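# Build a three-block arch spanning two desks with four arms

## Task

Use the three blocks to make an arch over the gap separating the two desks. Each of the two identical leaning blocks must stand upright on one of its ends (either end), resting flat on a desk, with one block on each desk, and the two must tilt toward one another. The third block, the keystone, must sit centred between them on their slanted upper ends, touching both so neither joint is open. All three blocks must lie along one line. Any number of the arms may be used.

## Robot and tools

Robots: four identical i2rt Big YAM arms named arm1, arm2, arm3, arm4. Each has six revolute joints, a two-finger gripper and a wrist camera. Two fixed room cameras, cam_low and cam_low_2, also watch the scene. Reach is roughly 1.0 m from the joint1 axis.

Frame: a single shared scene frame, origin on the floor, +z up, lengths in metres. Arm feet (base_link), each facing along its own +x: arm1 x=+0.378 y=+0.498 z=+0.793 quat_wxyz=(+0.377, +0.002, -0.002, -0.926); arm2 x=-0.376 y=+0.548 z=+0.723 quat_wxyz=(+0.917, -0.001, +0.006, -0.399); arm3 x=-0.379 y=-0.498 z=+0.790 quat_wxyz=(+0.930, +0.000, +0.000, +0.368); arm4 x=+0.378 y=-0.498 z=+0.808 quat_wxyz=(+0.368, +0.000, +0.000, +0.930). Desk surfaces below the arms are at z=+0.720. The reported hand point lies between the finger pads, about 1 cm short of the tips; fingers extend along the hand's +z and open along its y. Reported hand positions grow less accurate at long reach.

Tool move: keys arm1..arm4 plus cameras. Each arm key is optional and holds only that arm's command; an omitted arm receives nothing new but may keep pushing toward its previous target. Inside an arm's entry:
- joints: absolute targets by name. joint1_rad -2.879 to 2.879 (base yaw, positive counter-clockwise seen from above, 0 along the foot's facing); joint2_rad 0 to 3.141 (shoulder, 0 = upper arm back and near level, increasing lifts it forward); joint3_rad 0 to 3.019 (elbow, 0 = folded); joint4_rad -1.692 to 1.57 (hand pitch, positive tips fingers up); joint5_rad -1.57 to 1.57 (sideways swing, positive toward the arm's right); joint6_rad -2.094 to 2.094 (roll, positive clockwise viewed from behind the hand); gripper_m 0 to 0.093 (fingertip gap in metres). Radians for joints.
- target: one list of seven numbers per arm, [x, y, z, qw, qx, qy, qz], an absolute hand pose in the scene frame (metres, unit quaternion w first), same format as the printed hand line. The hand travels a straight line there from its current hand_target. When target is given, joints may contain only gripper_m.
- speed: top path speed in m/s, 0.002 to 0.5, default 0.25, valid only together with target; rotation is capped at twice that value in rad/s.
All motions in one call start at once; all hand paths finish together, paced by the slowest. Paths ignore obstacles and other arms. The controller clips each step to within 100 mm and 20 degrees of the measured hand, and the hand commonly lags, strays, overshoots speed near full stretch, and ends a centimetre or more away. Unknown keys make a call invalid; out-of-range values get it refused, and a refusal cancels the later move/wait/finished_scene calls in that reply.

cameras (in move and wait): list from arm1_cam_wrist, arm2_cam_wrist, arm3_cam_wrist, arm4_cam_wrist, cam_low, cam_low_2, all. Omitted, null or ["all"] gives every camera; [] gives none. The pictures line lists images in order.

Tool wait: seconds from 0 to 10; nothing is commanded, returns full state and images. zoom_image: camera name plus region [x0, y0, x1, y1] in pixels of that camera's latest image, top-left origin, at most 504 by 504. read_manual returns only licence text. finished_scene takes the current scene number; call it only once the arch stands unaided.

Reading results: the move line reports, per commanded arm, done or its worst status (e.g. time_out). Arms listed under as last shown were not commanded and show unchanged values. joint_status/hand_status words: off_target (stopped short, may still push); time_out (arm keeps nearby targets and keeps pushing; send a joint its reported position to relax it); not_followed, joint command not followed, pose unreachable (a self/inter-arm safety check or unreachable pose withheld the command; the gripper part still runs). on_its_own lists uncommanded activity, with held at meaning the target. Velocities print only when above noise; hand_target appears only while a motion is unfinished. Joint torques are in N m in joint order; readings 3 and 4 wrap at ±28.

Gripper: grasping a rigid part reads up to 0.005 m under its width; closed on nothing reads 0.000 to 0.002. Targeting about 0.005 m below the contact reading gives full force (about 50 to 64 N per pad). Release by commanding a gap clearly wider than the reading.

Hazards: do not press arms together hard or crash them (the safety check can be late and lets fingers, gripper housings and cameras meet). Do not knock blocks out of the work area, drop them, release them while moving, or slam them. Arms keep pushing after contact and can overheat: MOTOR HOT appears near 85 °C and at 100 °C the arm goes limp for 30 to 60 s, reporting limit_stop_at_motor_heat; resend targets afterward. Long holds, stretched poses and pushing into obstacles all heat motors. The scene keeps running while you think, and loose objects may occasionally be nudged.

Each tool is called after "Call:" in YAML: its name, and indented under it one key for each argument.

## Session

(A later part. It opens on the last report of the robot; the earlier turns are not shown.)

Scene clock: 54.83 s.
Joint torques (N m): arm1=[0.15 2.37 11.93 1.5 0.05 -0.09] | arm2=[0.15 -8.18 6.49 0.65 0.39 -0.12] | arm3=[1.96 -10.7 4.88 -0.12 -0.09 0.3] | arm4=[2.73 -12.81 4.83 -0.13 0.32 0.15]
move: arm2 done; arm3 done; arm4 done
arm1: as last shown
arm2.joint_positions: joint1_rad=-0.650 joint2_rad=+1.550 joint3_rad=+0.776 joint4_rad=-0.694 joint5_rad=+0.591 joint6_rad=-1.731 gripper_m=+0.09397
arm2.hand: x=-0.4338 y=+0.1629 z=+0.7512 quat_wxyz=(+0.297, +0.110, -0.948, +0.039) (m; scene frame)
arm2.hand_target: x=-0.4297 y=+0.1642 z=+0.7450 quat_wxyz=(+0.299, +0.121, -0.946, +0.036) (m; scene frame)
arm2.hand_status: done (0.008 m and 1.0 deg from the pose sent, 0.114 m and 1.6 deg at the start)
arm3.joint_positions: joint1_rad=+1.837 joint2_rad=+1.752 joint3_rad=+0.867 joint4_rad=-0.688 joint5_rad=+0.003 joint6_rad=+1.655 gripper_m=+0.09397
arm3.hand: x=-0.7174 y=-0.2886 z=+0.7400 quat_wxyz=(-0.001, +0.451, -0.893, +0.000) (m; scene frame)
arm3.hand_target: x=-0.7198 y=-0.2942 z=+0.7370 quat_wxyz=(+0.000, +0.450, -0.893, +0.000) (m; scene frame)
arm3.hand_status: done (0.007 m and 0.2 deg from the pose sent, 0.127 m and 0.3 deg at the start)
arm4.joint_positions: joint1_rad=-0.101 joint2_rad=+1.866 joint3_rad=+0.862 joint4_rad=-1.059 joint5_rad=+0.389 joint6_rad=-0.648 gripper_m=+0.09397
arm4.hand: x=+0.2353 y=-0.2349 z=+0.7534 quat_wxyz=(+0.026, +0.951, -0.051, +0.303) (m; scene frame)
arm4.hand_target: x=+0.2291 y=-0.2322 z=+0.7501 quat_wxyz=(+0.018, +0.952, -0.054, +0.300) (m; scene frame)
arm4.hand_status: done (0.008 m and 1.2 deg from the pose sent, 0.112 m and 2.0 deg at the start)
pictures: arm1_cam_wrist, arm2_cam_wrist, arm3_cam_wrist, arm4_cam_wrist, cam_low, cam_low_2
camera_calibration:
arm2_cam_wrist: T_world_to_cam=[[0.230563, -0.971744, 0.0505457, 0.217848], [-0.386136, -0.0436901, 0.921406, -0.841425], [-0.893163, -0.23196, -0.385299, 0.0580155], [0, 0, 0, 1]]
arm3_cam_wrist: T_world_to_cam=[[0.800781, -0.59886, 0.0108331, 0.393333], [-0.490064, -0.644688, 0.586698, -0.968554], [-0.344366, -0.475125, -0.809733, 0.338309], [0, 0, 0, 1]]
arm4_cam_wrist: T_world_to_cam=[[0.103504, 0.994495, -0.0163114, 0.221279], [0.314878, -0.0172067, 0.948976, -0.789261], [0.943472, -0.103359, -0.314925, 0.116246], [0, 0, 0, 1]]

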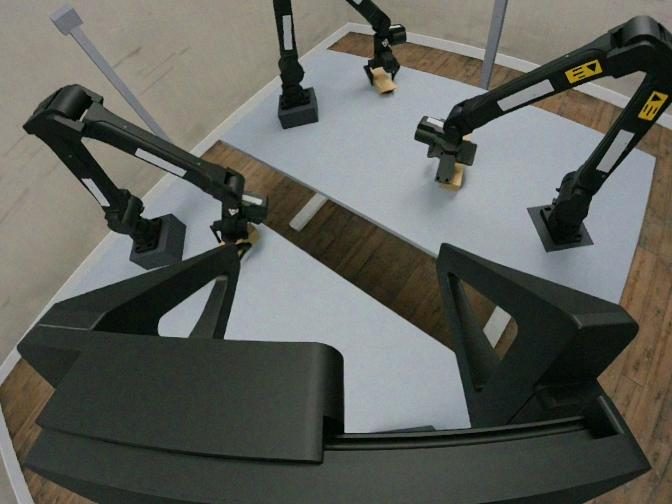

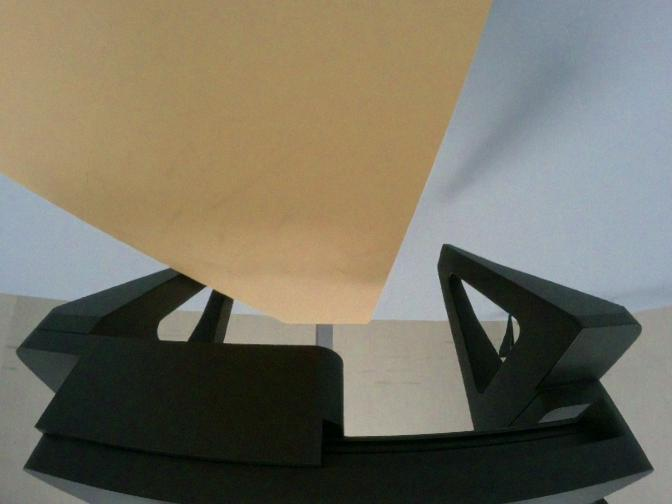

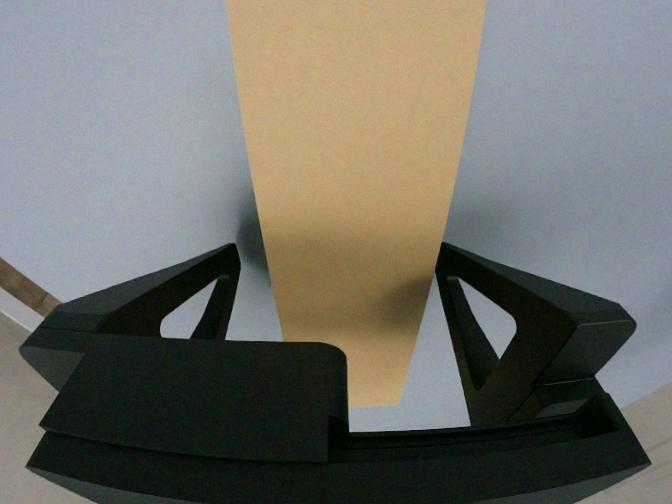

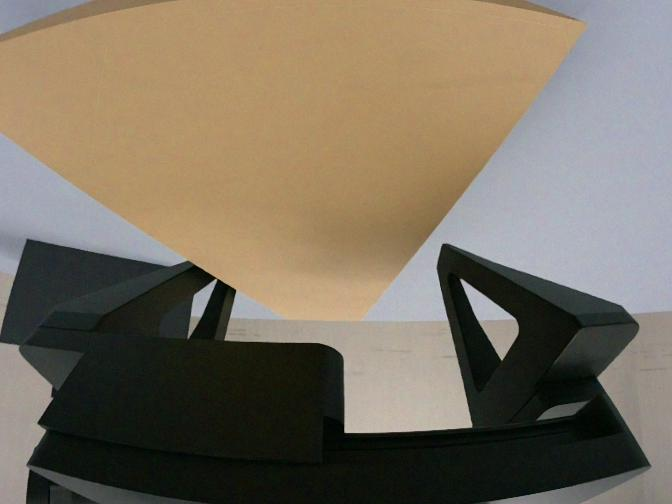

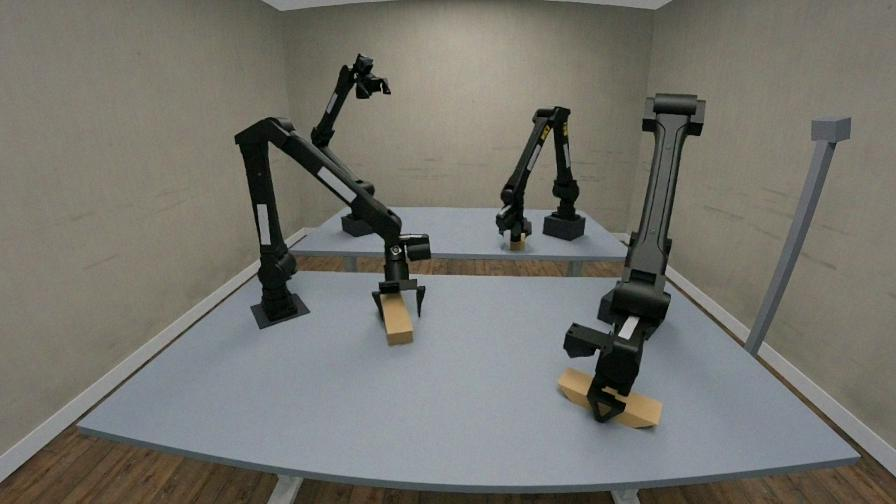

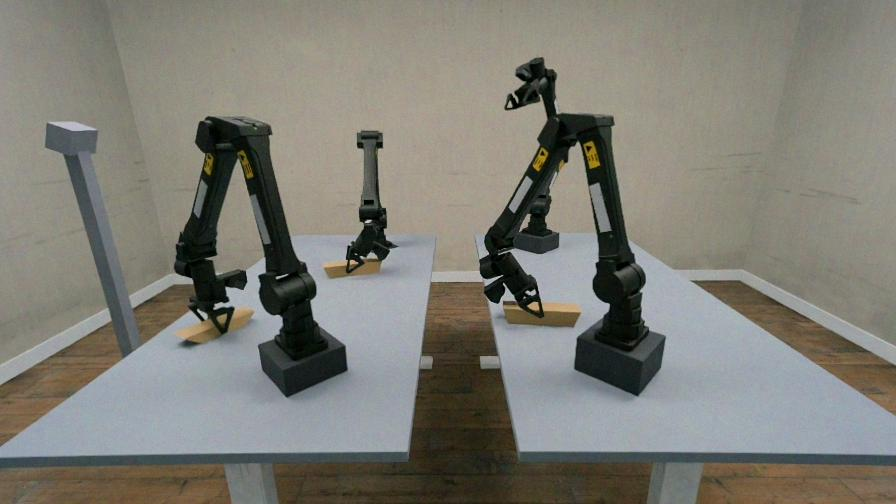

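Call:
move:
  arm2: {"target":[-0.4085,0.176,0.741,-0.2984,-0.1179,0.9463,-0.0372],"speed":0.1}
  arm4: {"target":[0.233,-0.239,0.748,-0.017,-0.9522,0.0541,-0.3002],"speed":0.1}
  arm3: {"target":[-0.716,-0.297,0.735,0,-0.4501,0.893,0],"speed":0.1}

Call:
zoom_image:
  camera: "cam_low_2"
  region: [310, 210, 410, 290]

Call:
zoom_image:
  camera: "cam_low_2"
  region: [165, 250, 275, 355]

Call:
zoom_image:
  camera: "cam_low_2"
  region: [480, 240, 600, 340]

Scene clock: 66.73 s.
Joint torques (N m): arm1=[-0.03 2.26 11.95 1.51 0.06 -0.08] | arm2=[-0.32 -8.12 6.46 -0.25 0.24 0.11] | arm3=[1.85 -10.99 4.55 -0.02 0.01 0.27] | arm4=[2.78 -13.1 4.05 -0.14 0.24 0.15]
move: arm2 done; arm3 done; arm4 done
arm1: as last shown
arm2.joint_positions: joint1_rad=-0.584 joint2_rad=+1.546 joint3_rad=+0.757 joint4_rad=-0.700 joint5_rad=+0.599 joint6_rad=-1.671 gripper_m=+0.09397
arm2.hand: x=-0.4110 y=+0.1702 z=+0.7471 quat_wxyz=(+0.298, +0.116, -0.946, +0.047) (m; scene frame)
arm2.hand_target: x=-0.4086 y=+0.1761 z=+0.7411 quat_wxyz=(+0.298, +0.118, -0.947, +0.037) (m; scene frame)
arm2.hand_status: done (0.009 m and 1.1 deg from the pose sent, 0.030 m and 1.0 deg at the start)
arm3.joint_positions: joint1_rad=+1.839 joint2_rad=+1.752 joint3_rad=+0.855 joint4_rad=-0.677 joint5_rad=+0.003 joint6_rad=+1.656 gripper_m=+0.09397
arm3.hand: x=-0.7143 y=-0.2912 z=+0.7370 quat_wxyz=(-0.002, +0.451, -0.893, +0.000) (m; scene frame)
arm3.hand_target: x=-0.7160 y=-0.2970 z=+0.7351 quat_wxyz=(+0.000, +0.450, -0.893, +0.000) (m; scene frame)
arm3.hand_status: done (0.006 m and 0.2 deg from the pose sent, 0.010 m and 0.2 deg at the start)
arm4.joint_positions: joint1_rad=-0.097 joint2_rad=+1.866 joint3_rad=+0.848 joint4_rad=-1.044 joint5_rad=+0.389 joint6_rad=-0.642 gripper_m=+0.09397
arm4.hand: x=+0.2371 y=-0.2388 z=+0.7504 quat_wxyz=(+0.025, +0.951, -0.052, +0.303) (m; scene frame)
arm4.hand_target: x=+0.2331 y=-0.2390 z=+0.7481 quat_wxyz=(+0.017, +0.952, -0.055, +0.300) (m; scene frame)
arm4.hand_status: done (0.005 m and 0.9 deg from the pose sent, 0.007 m and 1.2 deg at the start)
pictures: arm1_cam_wrist, arm2_cam_wrist, arm3_cam_wrist, arm4_cam_wrist, cam_low, cam_low_2
camera_calibration:
arm2_cam_wrist: T_world_to_cam=[[0.246613, -0.967171, 0.0613372, 0.21765], [-0.384084, -0.0394339, 0.922456, -0.829232], [-0.889753, -0.251048, -0.3812, 0.0800883], [0, 0, 0, 1]]
arm3_cam_wrist: T_world_to_cam=[[0.800762, -0.598857, 0.012292, 0.388255], [-0.490803, -0.644237, 0.586576, -0.967308], [-0.343356, -0.475741, -0.809801, 0.336349], [0, 0, 0, 1]]
arm4_cam_wrist: T_world_to_cam=[[0.104303, 0.994474, -0.011931, 0.22139], [0.315165, -0.0216723, 0.94879, -0.78803], [0.943288, -0.102722, -0.315684, 0.11402], [0, 0, 0, 1]]

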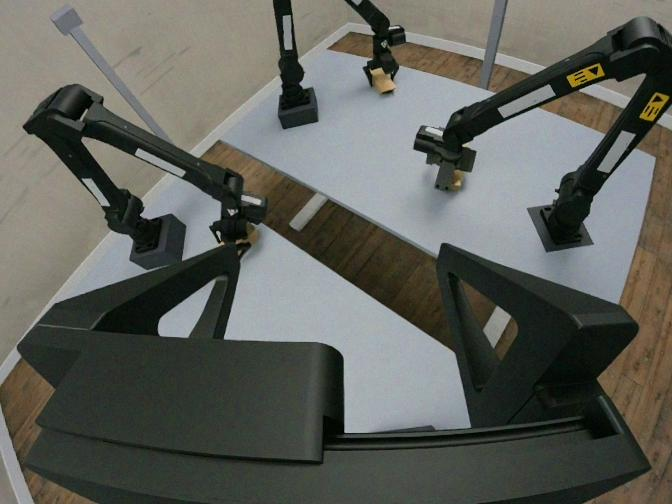

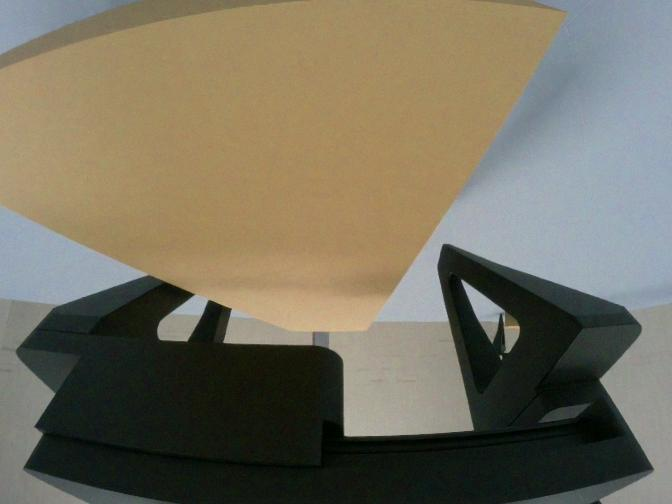

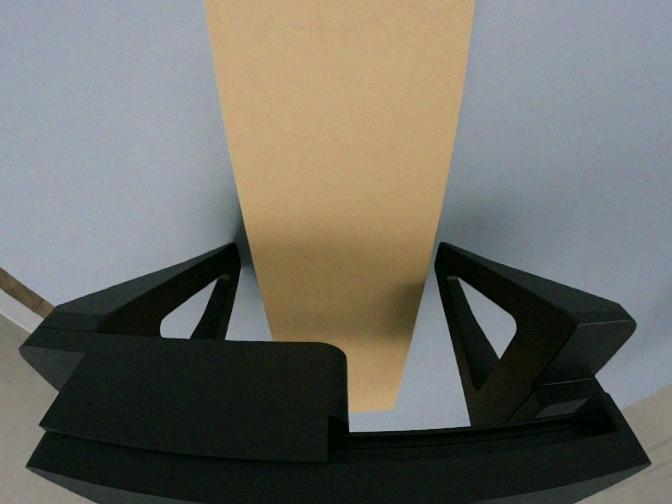

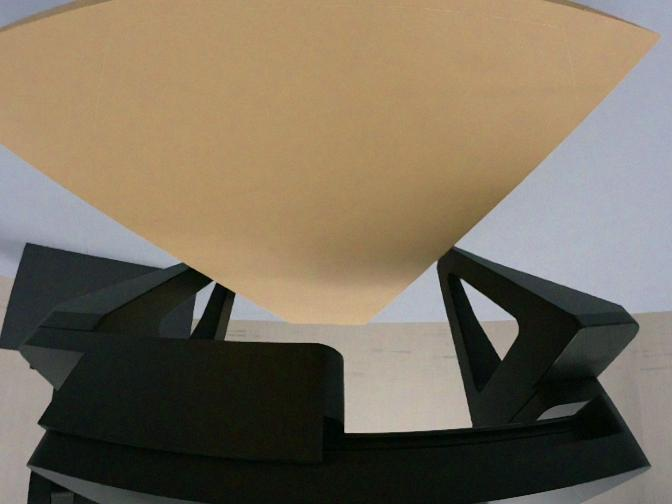

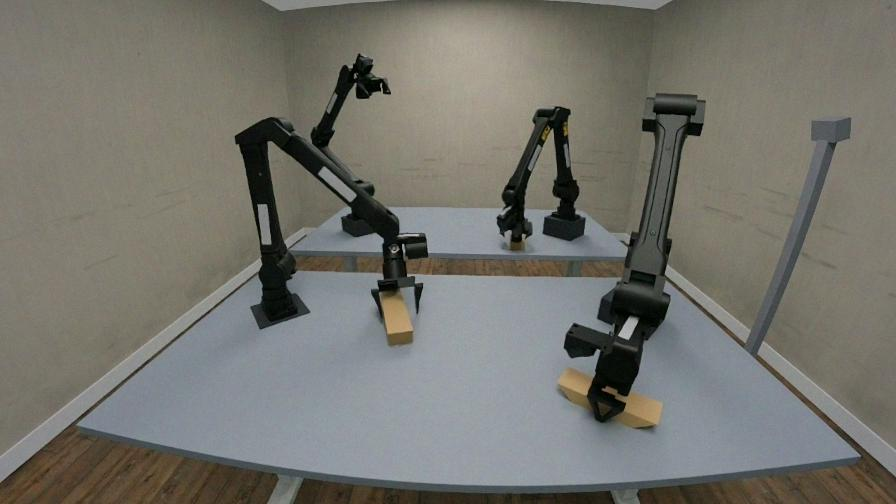

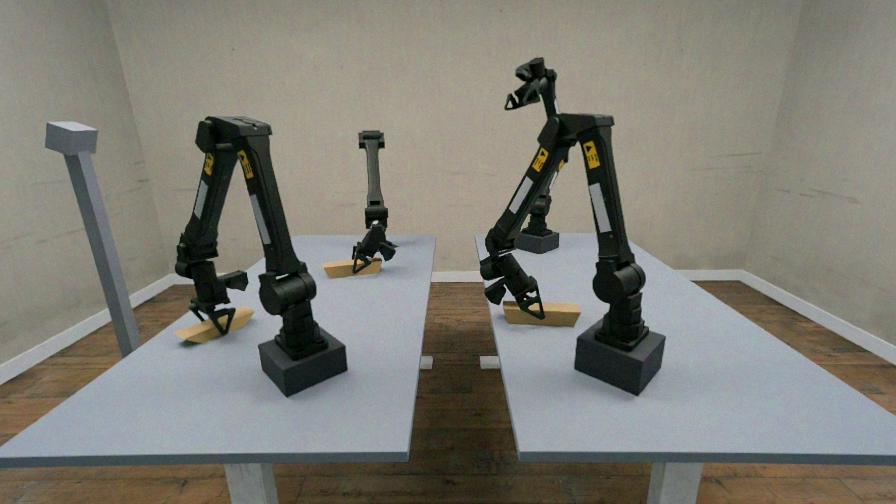

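Scaled by 5.040 from the camera's 896x504 image, which has a finer 1280x720 frame.

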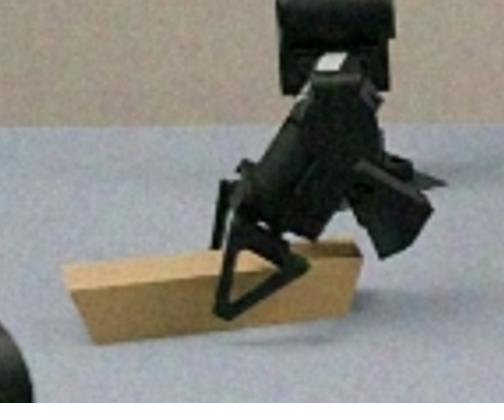

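Scaled by 4.582 from the camera's 896x504 image, which has a finer 1280x720 frame.

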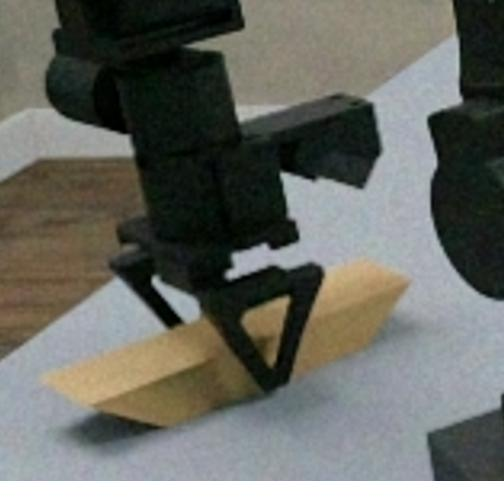

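Scaled by 4.200 from the camera's 896x504 image, which has a finer 1280x720 frame.

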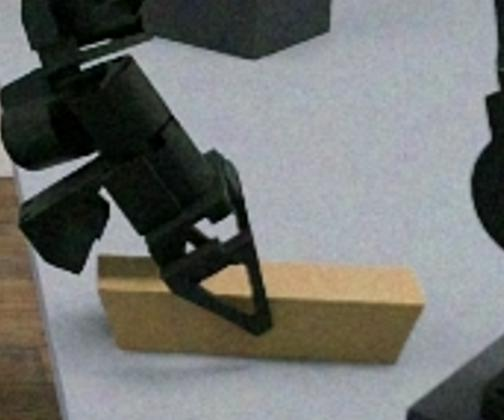

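Call:
move:
  arm2: {"target":[-0.4105,0.184,0.741,-0.2984,-0.1179,0.9463,-0.0372],"joints":{"gripper_m":0.07},"speed":0.1}
  arm4: {"joints":{"gripper_m":0.048}}
  arm3: {"joints":{"gripper_m":0.048}}
  cameras: []

Call:
move:
  arm2: {"joints":{"gripper_m":0.048}}

Scene clock: 69.33 s.
Joint torques (N m): arm1=[0.15 2.32 11.93 1.5 0.04 -0.08] | arm2=[-0.44 -9.17 6.08 0.1 0.27 0.06] | arm3=[1.38 -11.22 4.67 -0.12 0 0.28] | arm4=[2.67 -13.16 4.36 -0.13 0.22 0.13]
move: arm2 done; arm3 off_target; arm4 off_target
arm1: as last shown
arm2.joint_positions: joint1_rad=-0.583 joint2_rad=+1.546 joint3_rad=+0.736 joint4_rad=-0.705 joint5_rad=+0.599 joint6_rad=-1.669 gripper_m=+0.07011
arm2.joint_status: all done
arm2.hand: x=-0.4128 y=+0.1809 z=+0.7414 quat_wxyz=(+0.299, +0.119, -0.946, +0.035) (m; scene frame)
arm2.hand_target: x=-0.4104 y=+0.1837 z=+0.7411 quat_wxyz=(+0.298, +0.118, -0.946, +0.038) (m; scene frame)
arm2.hand_status: done (0.004 m and 0.3 deg from the pose sent, 0.015 m and 1.1 deg at the start)
arm3.joint_positions: joint1_rad=+1.839 joint2_rad=+1.752 joint3_rad=+0.854 joint4_rad=-0.676 joint5_rad=+0.003 joint6_rad=+1.663 gripper_m=+0.06116
arm3.joint_status: gripper_m off_target (ended at +0.06119, target +0.04800)
arm3.hand: x=-0.7143 y=-0.2913 z=+0.7368 quat_wxyz=(-0.001, +0.448, -0.894, +0.000) (m; scene frame)
arm4.joint_positions: joint1_rad=-0.095 joint2_rad=+1.866 joint3_rad=+0.843 joint4_rad=-1.044 joint5_rad=+0.389 joint6_rad=-0.634 gripper_m=+0.05816
arm4.joint_status: gripper_m off_target (ended at +0.05820, target +0.04800)
arm4.hand: x=+0.2382 y=-0.2408 z=+0.7500 quat_wxyz=(+0.025, +0.951, -0.054, +0.304) (m; scene frame)
pictures: none

Scene clock: 69.83 s.
Joint torques (N m): arm1=[-0.03 2.32 11.92 1.5 0.05 -0.08] | arm2=[-0.44 -9.35 6.11 0.1 0.28 0.05] | arm3=[1.67 -10.87 4.71 -0.01 -0.01 0.3] | arm4=[2.61 -13.1 4.38 -0.13 0.22 0.13]
move: arm2 off_target
arm1, arm3, arm4: as last shown
arm2.joint_positions: joint1_rad=-0.583 joint2_rad=+1.546 joint3_rad=+0.736 joint4_rad=-0.705 joint5_rad=+0.599 joint6_rad=-1.669 gripper_m=+0.05956
arm2.joint_status: gripper_m off_target (ended at +0.05959, target +0.04800)
arm2.hand: x=-0.4128 y=+0.1809 z=+0.7414 quat_wxyz=(+0.299, +0.119, -0.946, +0.035) (m; scene frame)
pictures: arm1_cam_wrist, arm2_cam_wrist, arm3_cam_wrist, arm4_cam_wrist, cam_low, cam_low_2
camera_calibration:
arm2_cam_wrist: T_world_to_cam=[[0.245703, -0.968619, 0.0375086, 0.246365], [-0.380535, -0.0607948, 0.922766, -0.819121], [-0.891528, -0.241, -0.383531, 0.0782443], [0, 0, 0, 1]]
arm3_cam_wrist: T_world_to_cam=[[0.79708, -0.603764, 0.0115096, 0.384737], [-0.494359, -0.641462, 0.586631, -0.96897], [-0.346804, -0.473282, -0.809772, 0.334435], [0, 0, 0, 1]]
arm4_cam_wrist: T_world_to_cam=[[0.108661, 0.994023, -0.0105807, 0.221188], [0.311619, -0.0239532, 0.949905, -0.788582], [0.943974, -0.106514, -0.312359, 0.109057], [0, 0, 0, 1]]

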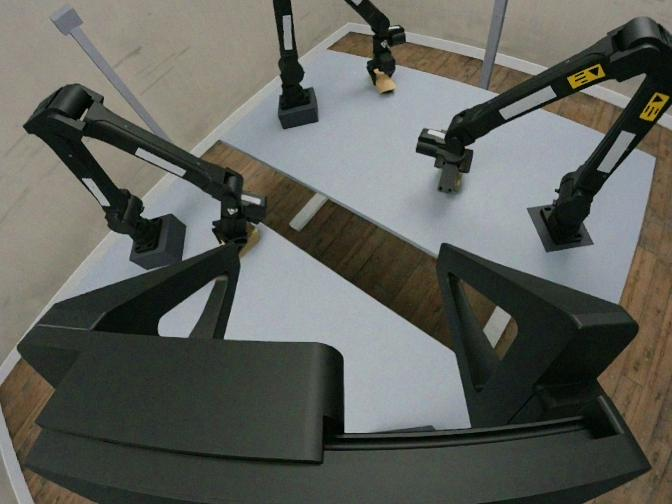

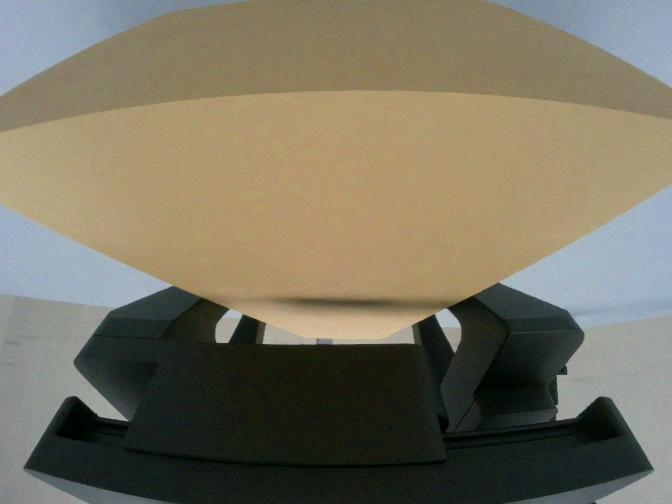

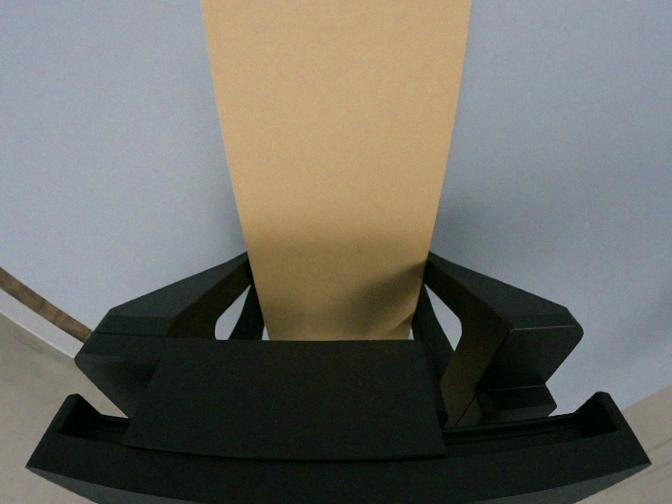

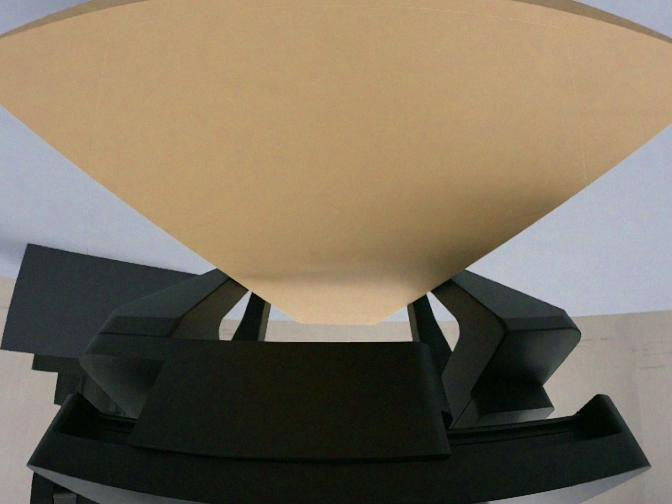

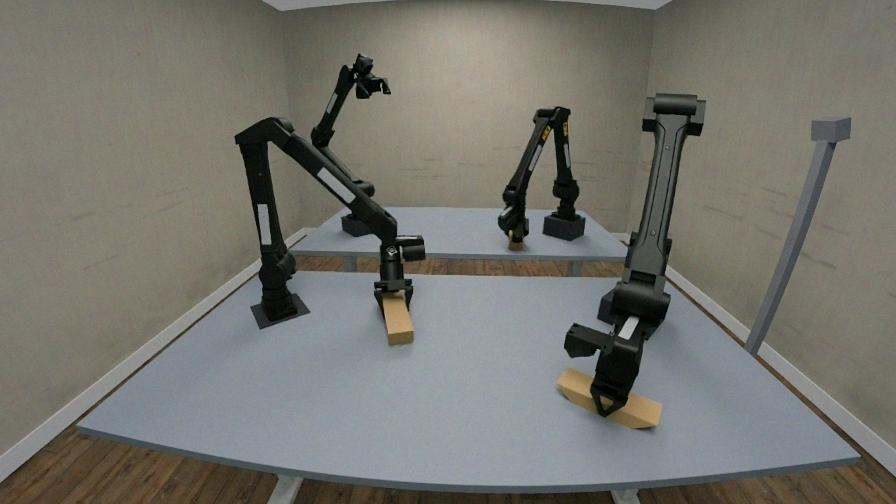

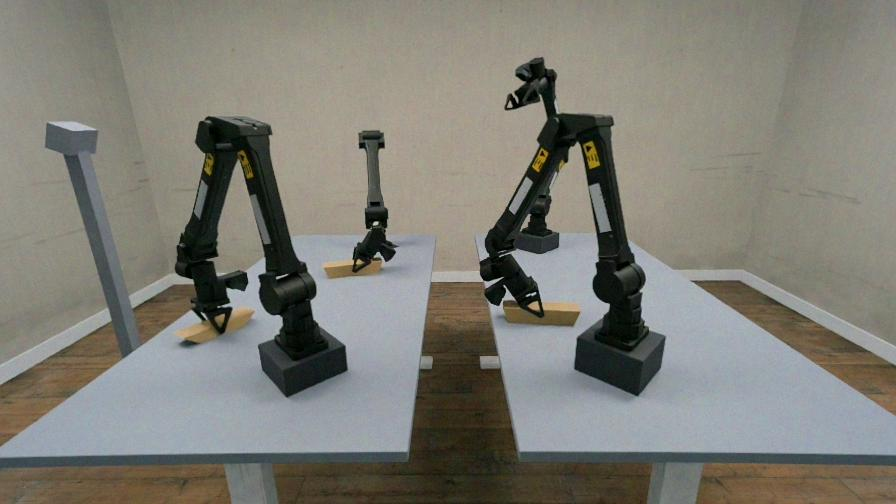

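Call:
move:
  arm2: {"target":[-0.40,0.16,0.92,-0.2984,-0.1179,0.9463,-0.0372],"speed":0.15}
  arm4: {"target":[0.25,-0.22,0.92,-0.017,-0.9522,0.0541,-0.3002],"speed":0.15}
  arm3: {"target":[-0.70,-0.29,0.95,0,-0.4501,0.893,0],"speed":0.15}
  cameras: ["cam_low","cam_low_2"]

Call:
move:
  arm2: {"target":[-0.25,0.02,0.93,0.3007,0,0.9537,0],"speed":0.15}
  arm4: {"target":[0.25,-0.02,0.93,0,-0.9537,0,0.3007],"speed":0.15}
  cameras: ["cam_low","cam_low_2"]

Scene clock: 73.57 s.
Joint torques (N m): arm1=[0.03 2.32 11.95 1.55 0.04 -0.07] | arm2=[-0.09 -9.35 14.98 -0.35 0.47 0.06] | arm3=[-0.09 -10.05 12.94 -0.81 0.06 0.04] | arm4=[0.97 -13.45 10.56 -2.06 0.61 -0.17]
move: arm2 off_target; arm3 off_target; arm4 off_target
arm1: as last shown
arm2.joint_positions: joint1_rad=-0.577 joint2_rad=+1.343 joint3_rad=+0.982 joint4_rad=-1.245 joint5_rad=+0.593 joint6_rad=-1.654 gripper_m=+0.05956
arm2.hand: x=-0.4086 y=+0.1840 z=+0.8865 quat_wxyz=(+0.298, +0.128, -0.946, -0.005) (m; scene frame)
arm2.hand_target: x=-0.4004 y=+0.1623 z=+0.9200 quat_wxyz=(+0.298, +0.116, -0.947, +0.038) (m; scene frame)
arm2.hand_status: off_target (0.042 m and 5.0 deg from the pose sent, 0.180 m and 0.3 deg at the start)
arm3.joint_positions: joint1_rad=+1.830 joint2_rad=+1.396 joint3_rad=+1.017 joint4_rad=-1.260 joint5_rad=+0.003 joint6_rad=+1.644 gripper_m=+0.06117
arm3.hand: x=-0.6840 y=-0.3061 z=+0.9194 quat_wxyz=(-0.018, +0.452, -0.891, +0.028) (m; scene frame)
arm3.hand_target: x=-0.7002 y=-0.2899 z=+0.9501 quat_wxyz=(+0.002, +0.453, -0.892, -0.004) (m; scene frame)
arm3.hand_status: off_target (0.038 m and 3.9 deg from the pose sent, 0.214 m and 0.3 deg at the start)
arm4.joint_positions: joint1_rad=-0.143 joint2_rad=+1.541 joint3_rad=+0.930 joint4_rad=-1.463 joint5_rad=+0.413 joint6_rad=-0.679 gripper_m=+0.05816
arm4.hand: x=+0.2569 y=-0.2359 z=+0.8972 quat_wxyz=(+0.032, +0.948, -0.052, +0.313) (m; scene frame)
arm4.hand_target: x=+0.2508 y=-0.2208 z=+0.9196 quat_wxyz=(+0.016, +0.952, -0.054, +0.301) (m; scene frame)
arm4.hand_status: off_target (0.029 m and 2.3 deg from the pose sent, 0.172 m and 1.0 deg at the start)
pictures: cam_low, cam_low_2

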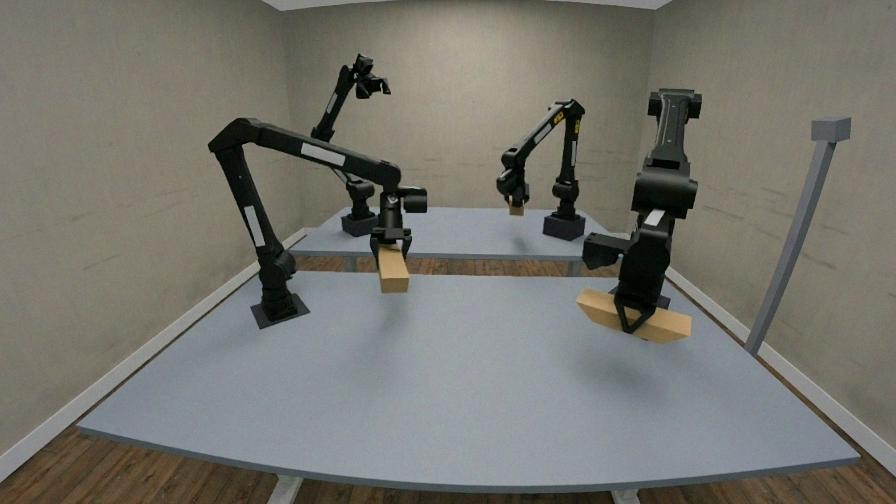

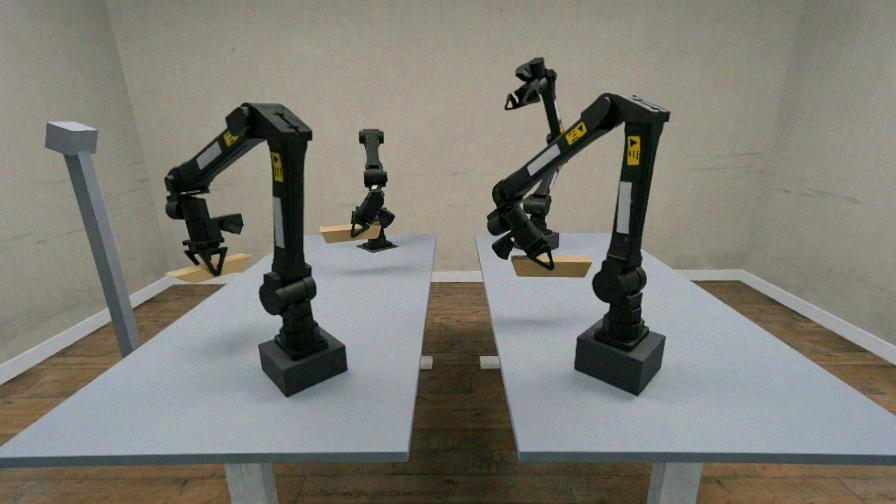

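Scene clock: 78.40 s.
Joint torques (N m): arm1=[-0.09 2.32 11.96 1.51 0.05 -0.09] | arm2=[-2.26 -15.38 15.46 0.17 -0.98 0.05] | arm3=[-0.21 -10.17 12.89 -0.83 0.06 0.06] | arm4=[1.2 -15.5 12.88 0.61 -1.13 -0.19]
Motor temperatures (°C): arm1=[30 25 26 25 23 21 20] | arm2=[30 27 34 22 23 24 22] | arm3=[33 22 28 20 21 20 23] | arm4=[30 25 29 20 21 20 24]
move: arm2 off_target; arm4 off_target
arm1.joint_positions: joint1_rad=+0.252 joint2_rad=+0.565 joint3_rad=+1.417 joint4_rad=-1.312 joint5_rad=+0.231 joint6_rad=+0.335 gripper_m=+0.09396
arm1.hand: x=+0.2345 y=+0.3433 z=+1.3639 quat_wxyz=(-0.255, -0.816, -0.228, +0.467) (m; scene frame)
arm2.joint_positions: joint1_rad=-0.693 joint2_rad=+1.733 joint3_rad=+1.464 joint4_rad=-1.361 joint5_rad=-0.598 joint6_rad=-1.530 gripper_m=+0.05957
arm2.hand: x=-0.2489 y=+0.0487 z=+0.8966 quat_wxyz=(-0.287, -0.001, -0.957, -0.044) (m; scene frame)
arm2.hand_target: x=-0.2518 y=+0.0228 z=+0.9307 quat_wxyz=(-0.297, +0.000, -0.955, +0.000) (m; scene frame)
arm2.hand_status: off_target (0.044 m and 5.3 deg from the pose sent, 0.232 m and 71.3 deg at the start)
arm3.joint_positions: joint1_rad=+1.830 joint2_rad=+1.396 joint3_rad=+1.017 joint4_rad=-1.262 joint5_rad=+0.003 joint6_rad=+1.644 gripper_m=+0.06117
arm3.hand: x=-0.6837 y=-0.3063 z=+0.9194 quat_wxyz=(-0.019, +0.452, -0.891, +0.029) (m; scene frame)
arm4.joint_positions: joint1_rad=-0.749 joint2_rad=+1.679 joint3_rad=+1.167 joint4_rad=-1.111 joint5_rad=-0.586 joint6_rad=-1.484 gripper_m=+0.05817
arm4.hand: x=+0.2522 y=-0.0537 z=+0.9034 quat_wxyz=(+0.048, +0.957, -0.016, -0.286) (m; scene frame)
arm4.hand_target: x=+0.2521 y=-0.0235 z=+0.9312 quat_wxyz=(+0.004, +0.955, -0.001, -0.296) (m; scene frame)
arm4.hand_status: off_target (0.043 m and 6.0 deg from the pose sent, 0.219 m and 71.8 deg at the start)
pictures: cam_low, cam_low_2

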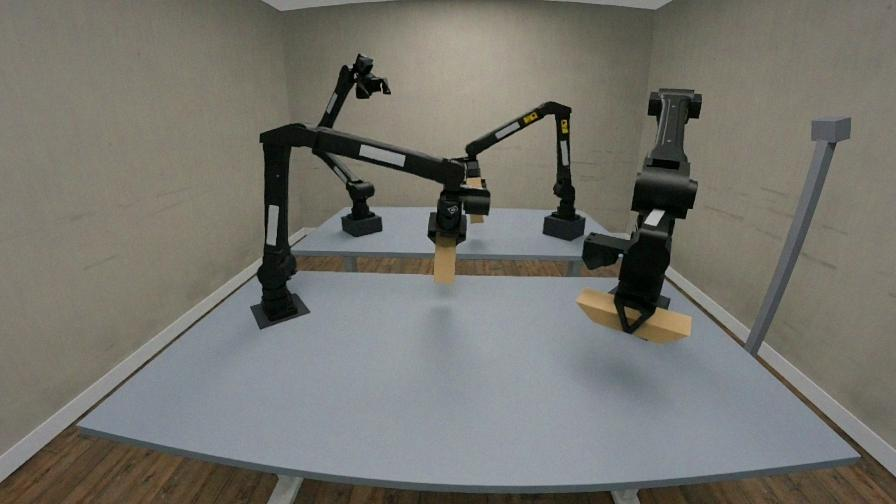

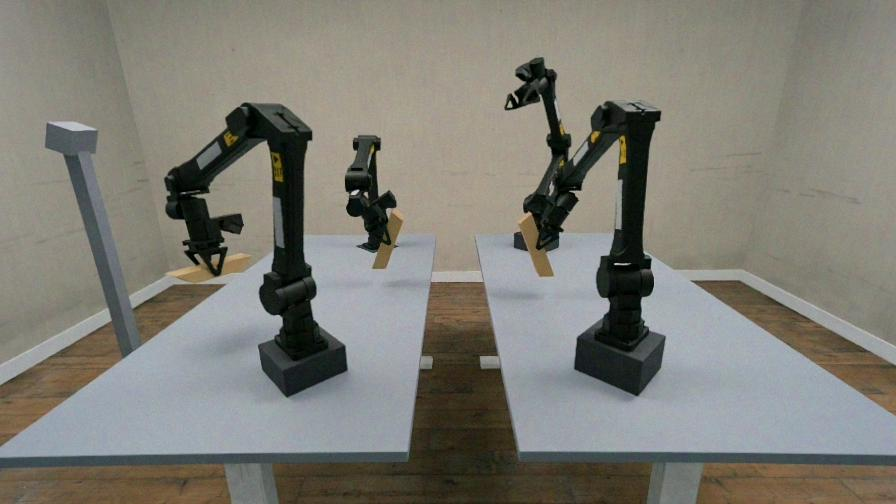

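Call:
zoom_image:
  camera: "cam_low_2"
  region: [340, 190, 460, 290]

Call:
zoom_image:
  camera: "cam_low_2"
  region: [490, 190, 610, 290]

Call:
zoom_image:
  camera: "cam_low_2"
  region: [150, 210, 270, 310]

Call:
zoom_image:
  camera: "cam_low"
  region: [560, 260, 700, 360]

Scaled by 4.200 from the camera's 896x504 image, which has a finer 1280x720 frame.

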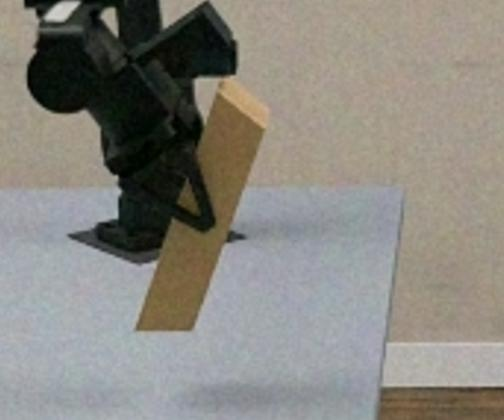

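Scaled by 4.200 from the camera's 896x504 image, which has a finer 1280x720 frame.

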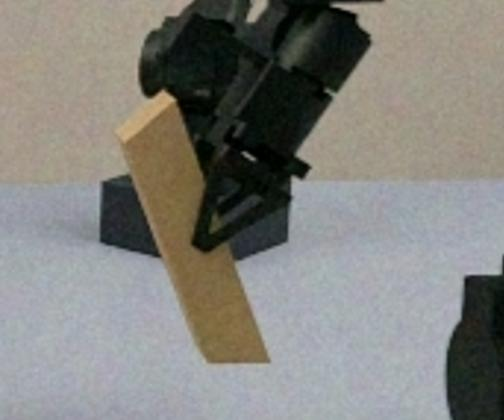

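Scaled by 4.200 from the camera's 896x504 image, which has a finer 1280x720 frame.

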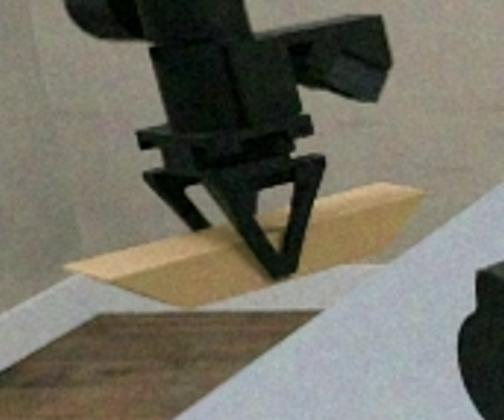

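Scaled by 3.600 from the camera's 896x504 image, which has a finer 1280x720 frame.

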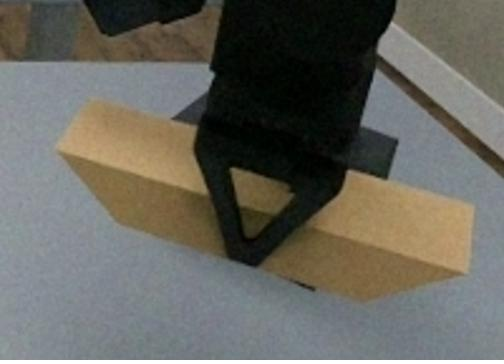

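Call:
move:
  arm2: {"target":[-0.1145,-0.026,0.904,0.3138,-0.0013,0.9486,-0.0439],"speed":0.12}
  arm4: {"target":[0.129,0.030,0.902,0.048,-0.948,-0.0161,0.3146],"speed":0.12}
  arm3: {"target":[-0.45,-0.15,1.10,0,0.3,0.954,0],"speed":0.2}
  cameras: ["cam_low","cam_low_2","arm1_cam_wrist"]

Call:
zoom_image:
  camera: "cam_low_2"
  region: [370, 180, 560, 320]

Call:
zoom_image:
  camera: "cam_low"
  region: [390, 180, 520, 280]

Scene clock: 89.90 s.
Joint torques (N m): arm1=[0.09 2.32 11.9 1.52 0.03 -0.08] | arm2=[-0.38 -17.26 15.99 0.84 -0.58 0.08] | arm3=[-0.15 -7.06 14.27 -0.81 -0.16 0.32] | arm4=[2.61 -17.67 13.27 1.68 -0.68 0.16]
Heat: arm1: hottest joint1_rad 30 °C; arm2: hottest joint3_rad 37 °C; arm3: hottest joint1_rad 33 °C; arm4: hottest joint3_rad 31 °C.
move: arm2 off_target; arm3 off_target; arm4 off_target
arm1: as last shown
arm2.joint_positions: joint1_rad=-0.490 joint2_rad=+1.834 joint3_rad=+1.512 joint4_rad=-1.056 joint5_rad=-0.592 joint6_rad=-1.221 gripper_m=+0.05957
arm2.hand: x=-0.1302 y=+0.0027 z=+0.8640 quat_wxyz=(-0.299, -0.014, -0.954, -0.001) (m; scene frame)
arm2.hand_target: x=-0.1159 y=-0.0220 z=+0.9048 quat_wxyz=(-0.315, +0.001, -0.948, +0.044) (m; scene frame)
arm2.hand_status: off_target (0.052 m and 5.7 deg from the pose sent, 0.154 m and 10.6 deg at the start)
arm3.joint_positions: joint1_rad=+0.974 joint2_rad=+1.266 joint3_rad=+1.299 joint4_rad=-1.662 joint5_rad=-0.102 joint6_rad=+2.091 gripper_m=+0.06120
arm3.hand: x=-0.4480 y=-0.1647 z=+1.0706 quat_wxyz=(+0.039, -0.182, -0.982, +0.044) (m; scene frame)
arm3.hand_target: x=-0.4473 y=-0.1504 z=+1.0993 quat_wxyz=(+0.052, -0.193, -0.980, +0.014) (m; scene frame)
arm3.hand_status: off_target (0.033 m and 15.5 deg from the pose sent, 0.334 m and 88.8 deg at the start; a joint's target at an end of its range on 65 of 138 steps)
arm4.joint_positions: joint1_rad=-0.551 joint2_rad=+1.806 joint3_rad=+1.231 joint4_rad=-0.804 joint5_rad=-0.582 joint6_rad=-1.260 gripper_m=+0.05817
arm4.hand: x=+0.1450 y=-0.0039 z=+0.8690 quat_wxyz=(-0.006, +0.954, +0.006, -0.300) (m; scene frame)
arm4.hand_target: x=+0.1304 y=+0.0271 z=+0.9034 quat_wxyz=(-0.049, +0.948, +0.019, -0.315) (m; scene frame)
arm4.hand_status: off_target (0.050 m and 5.3 deg from the pose sent, 0.149 m and 12.1 deg at the start)
pictures: arm1_cam_wrist, cam_low, cam_low_2

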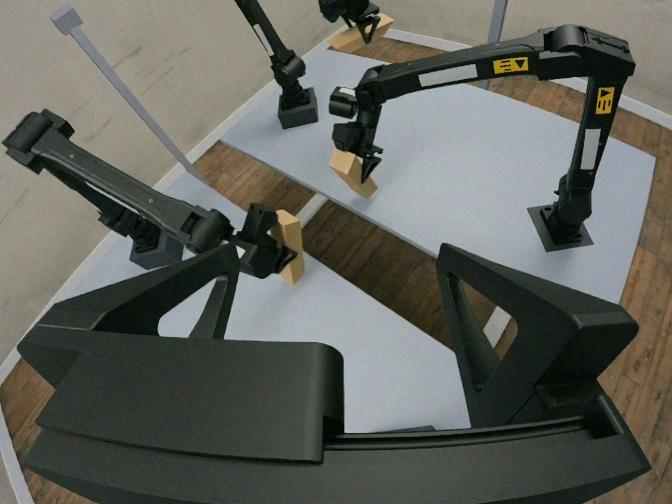

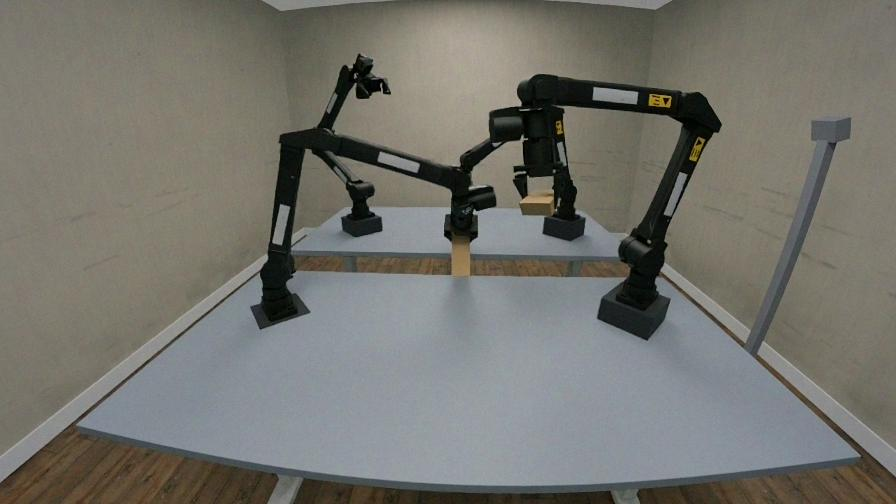

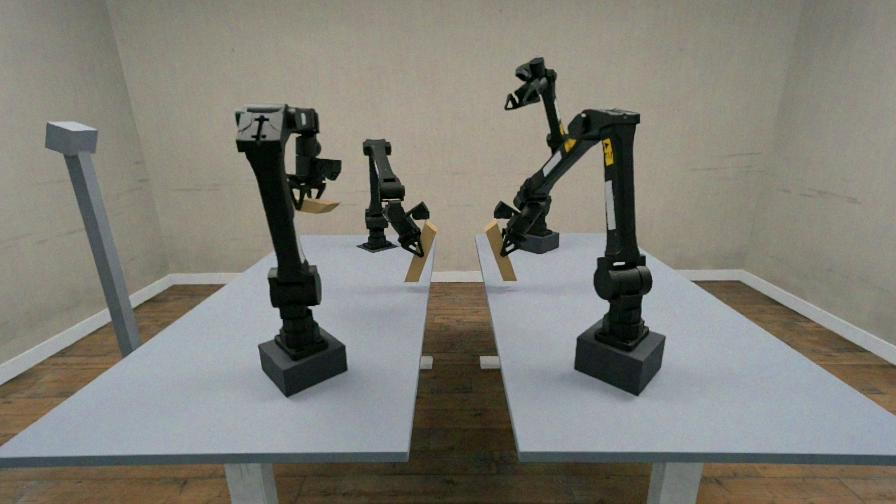

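Scaled by 2.653 from the camera's 896x504 image, which has a finer 1280x720 frame.

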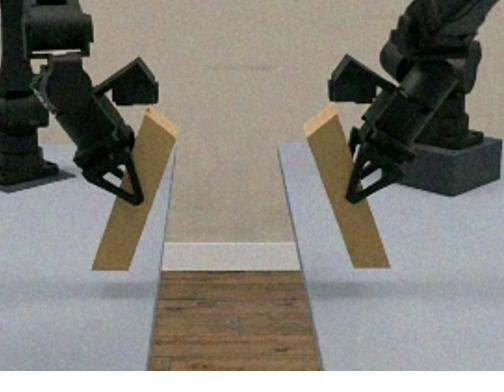

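Scaled by 3.877 from the camera's 896x504 image, which has a finer 1280x720 frame.

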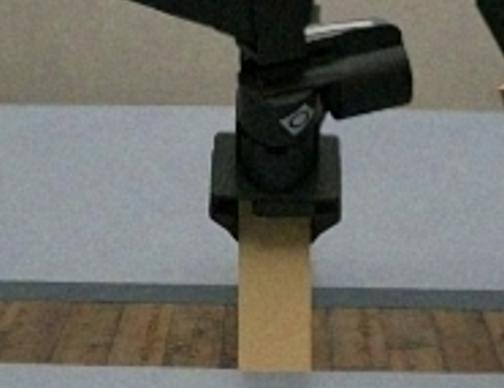

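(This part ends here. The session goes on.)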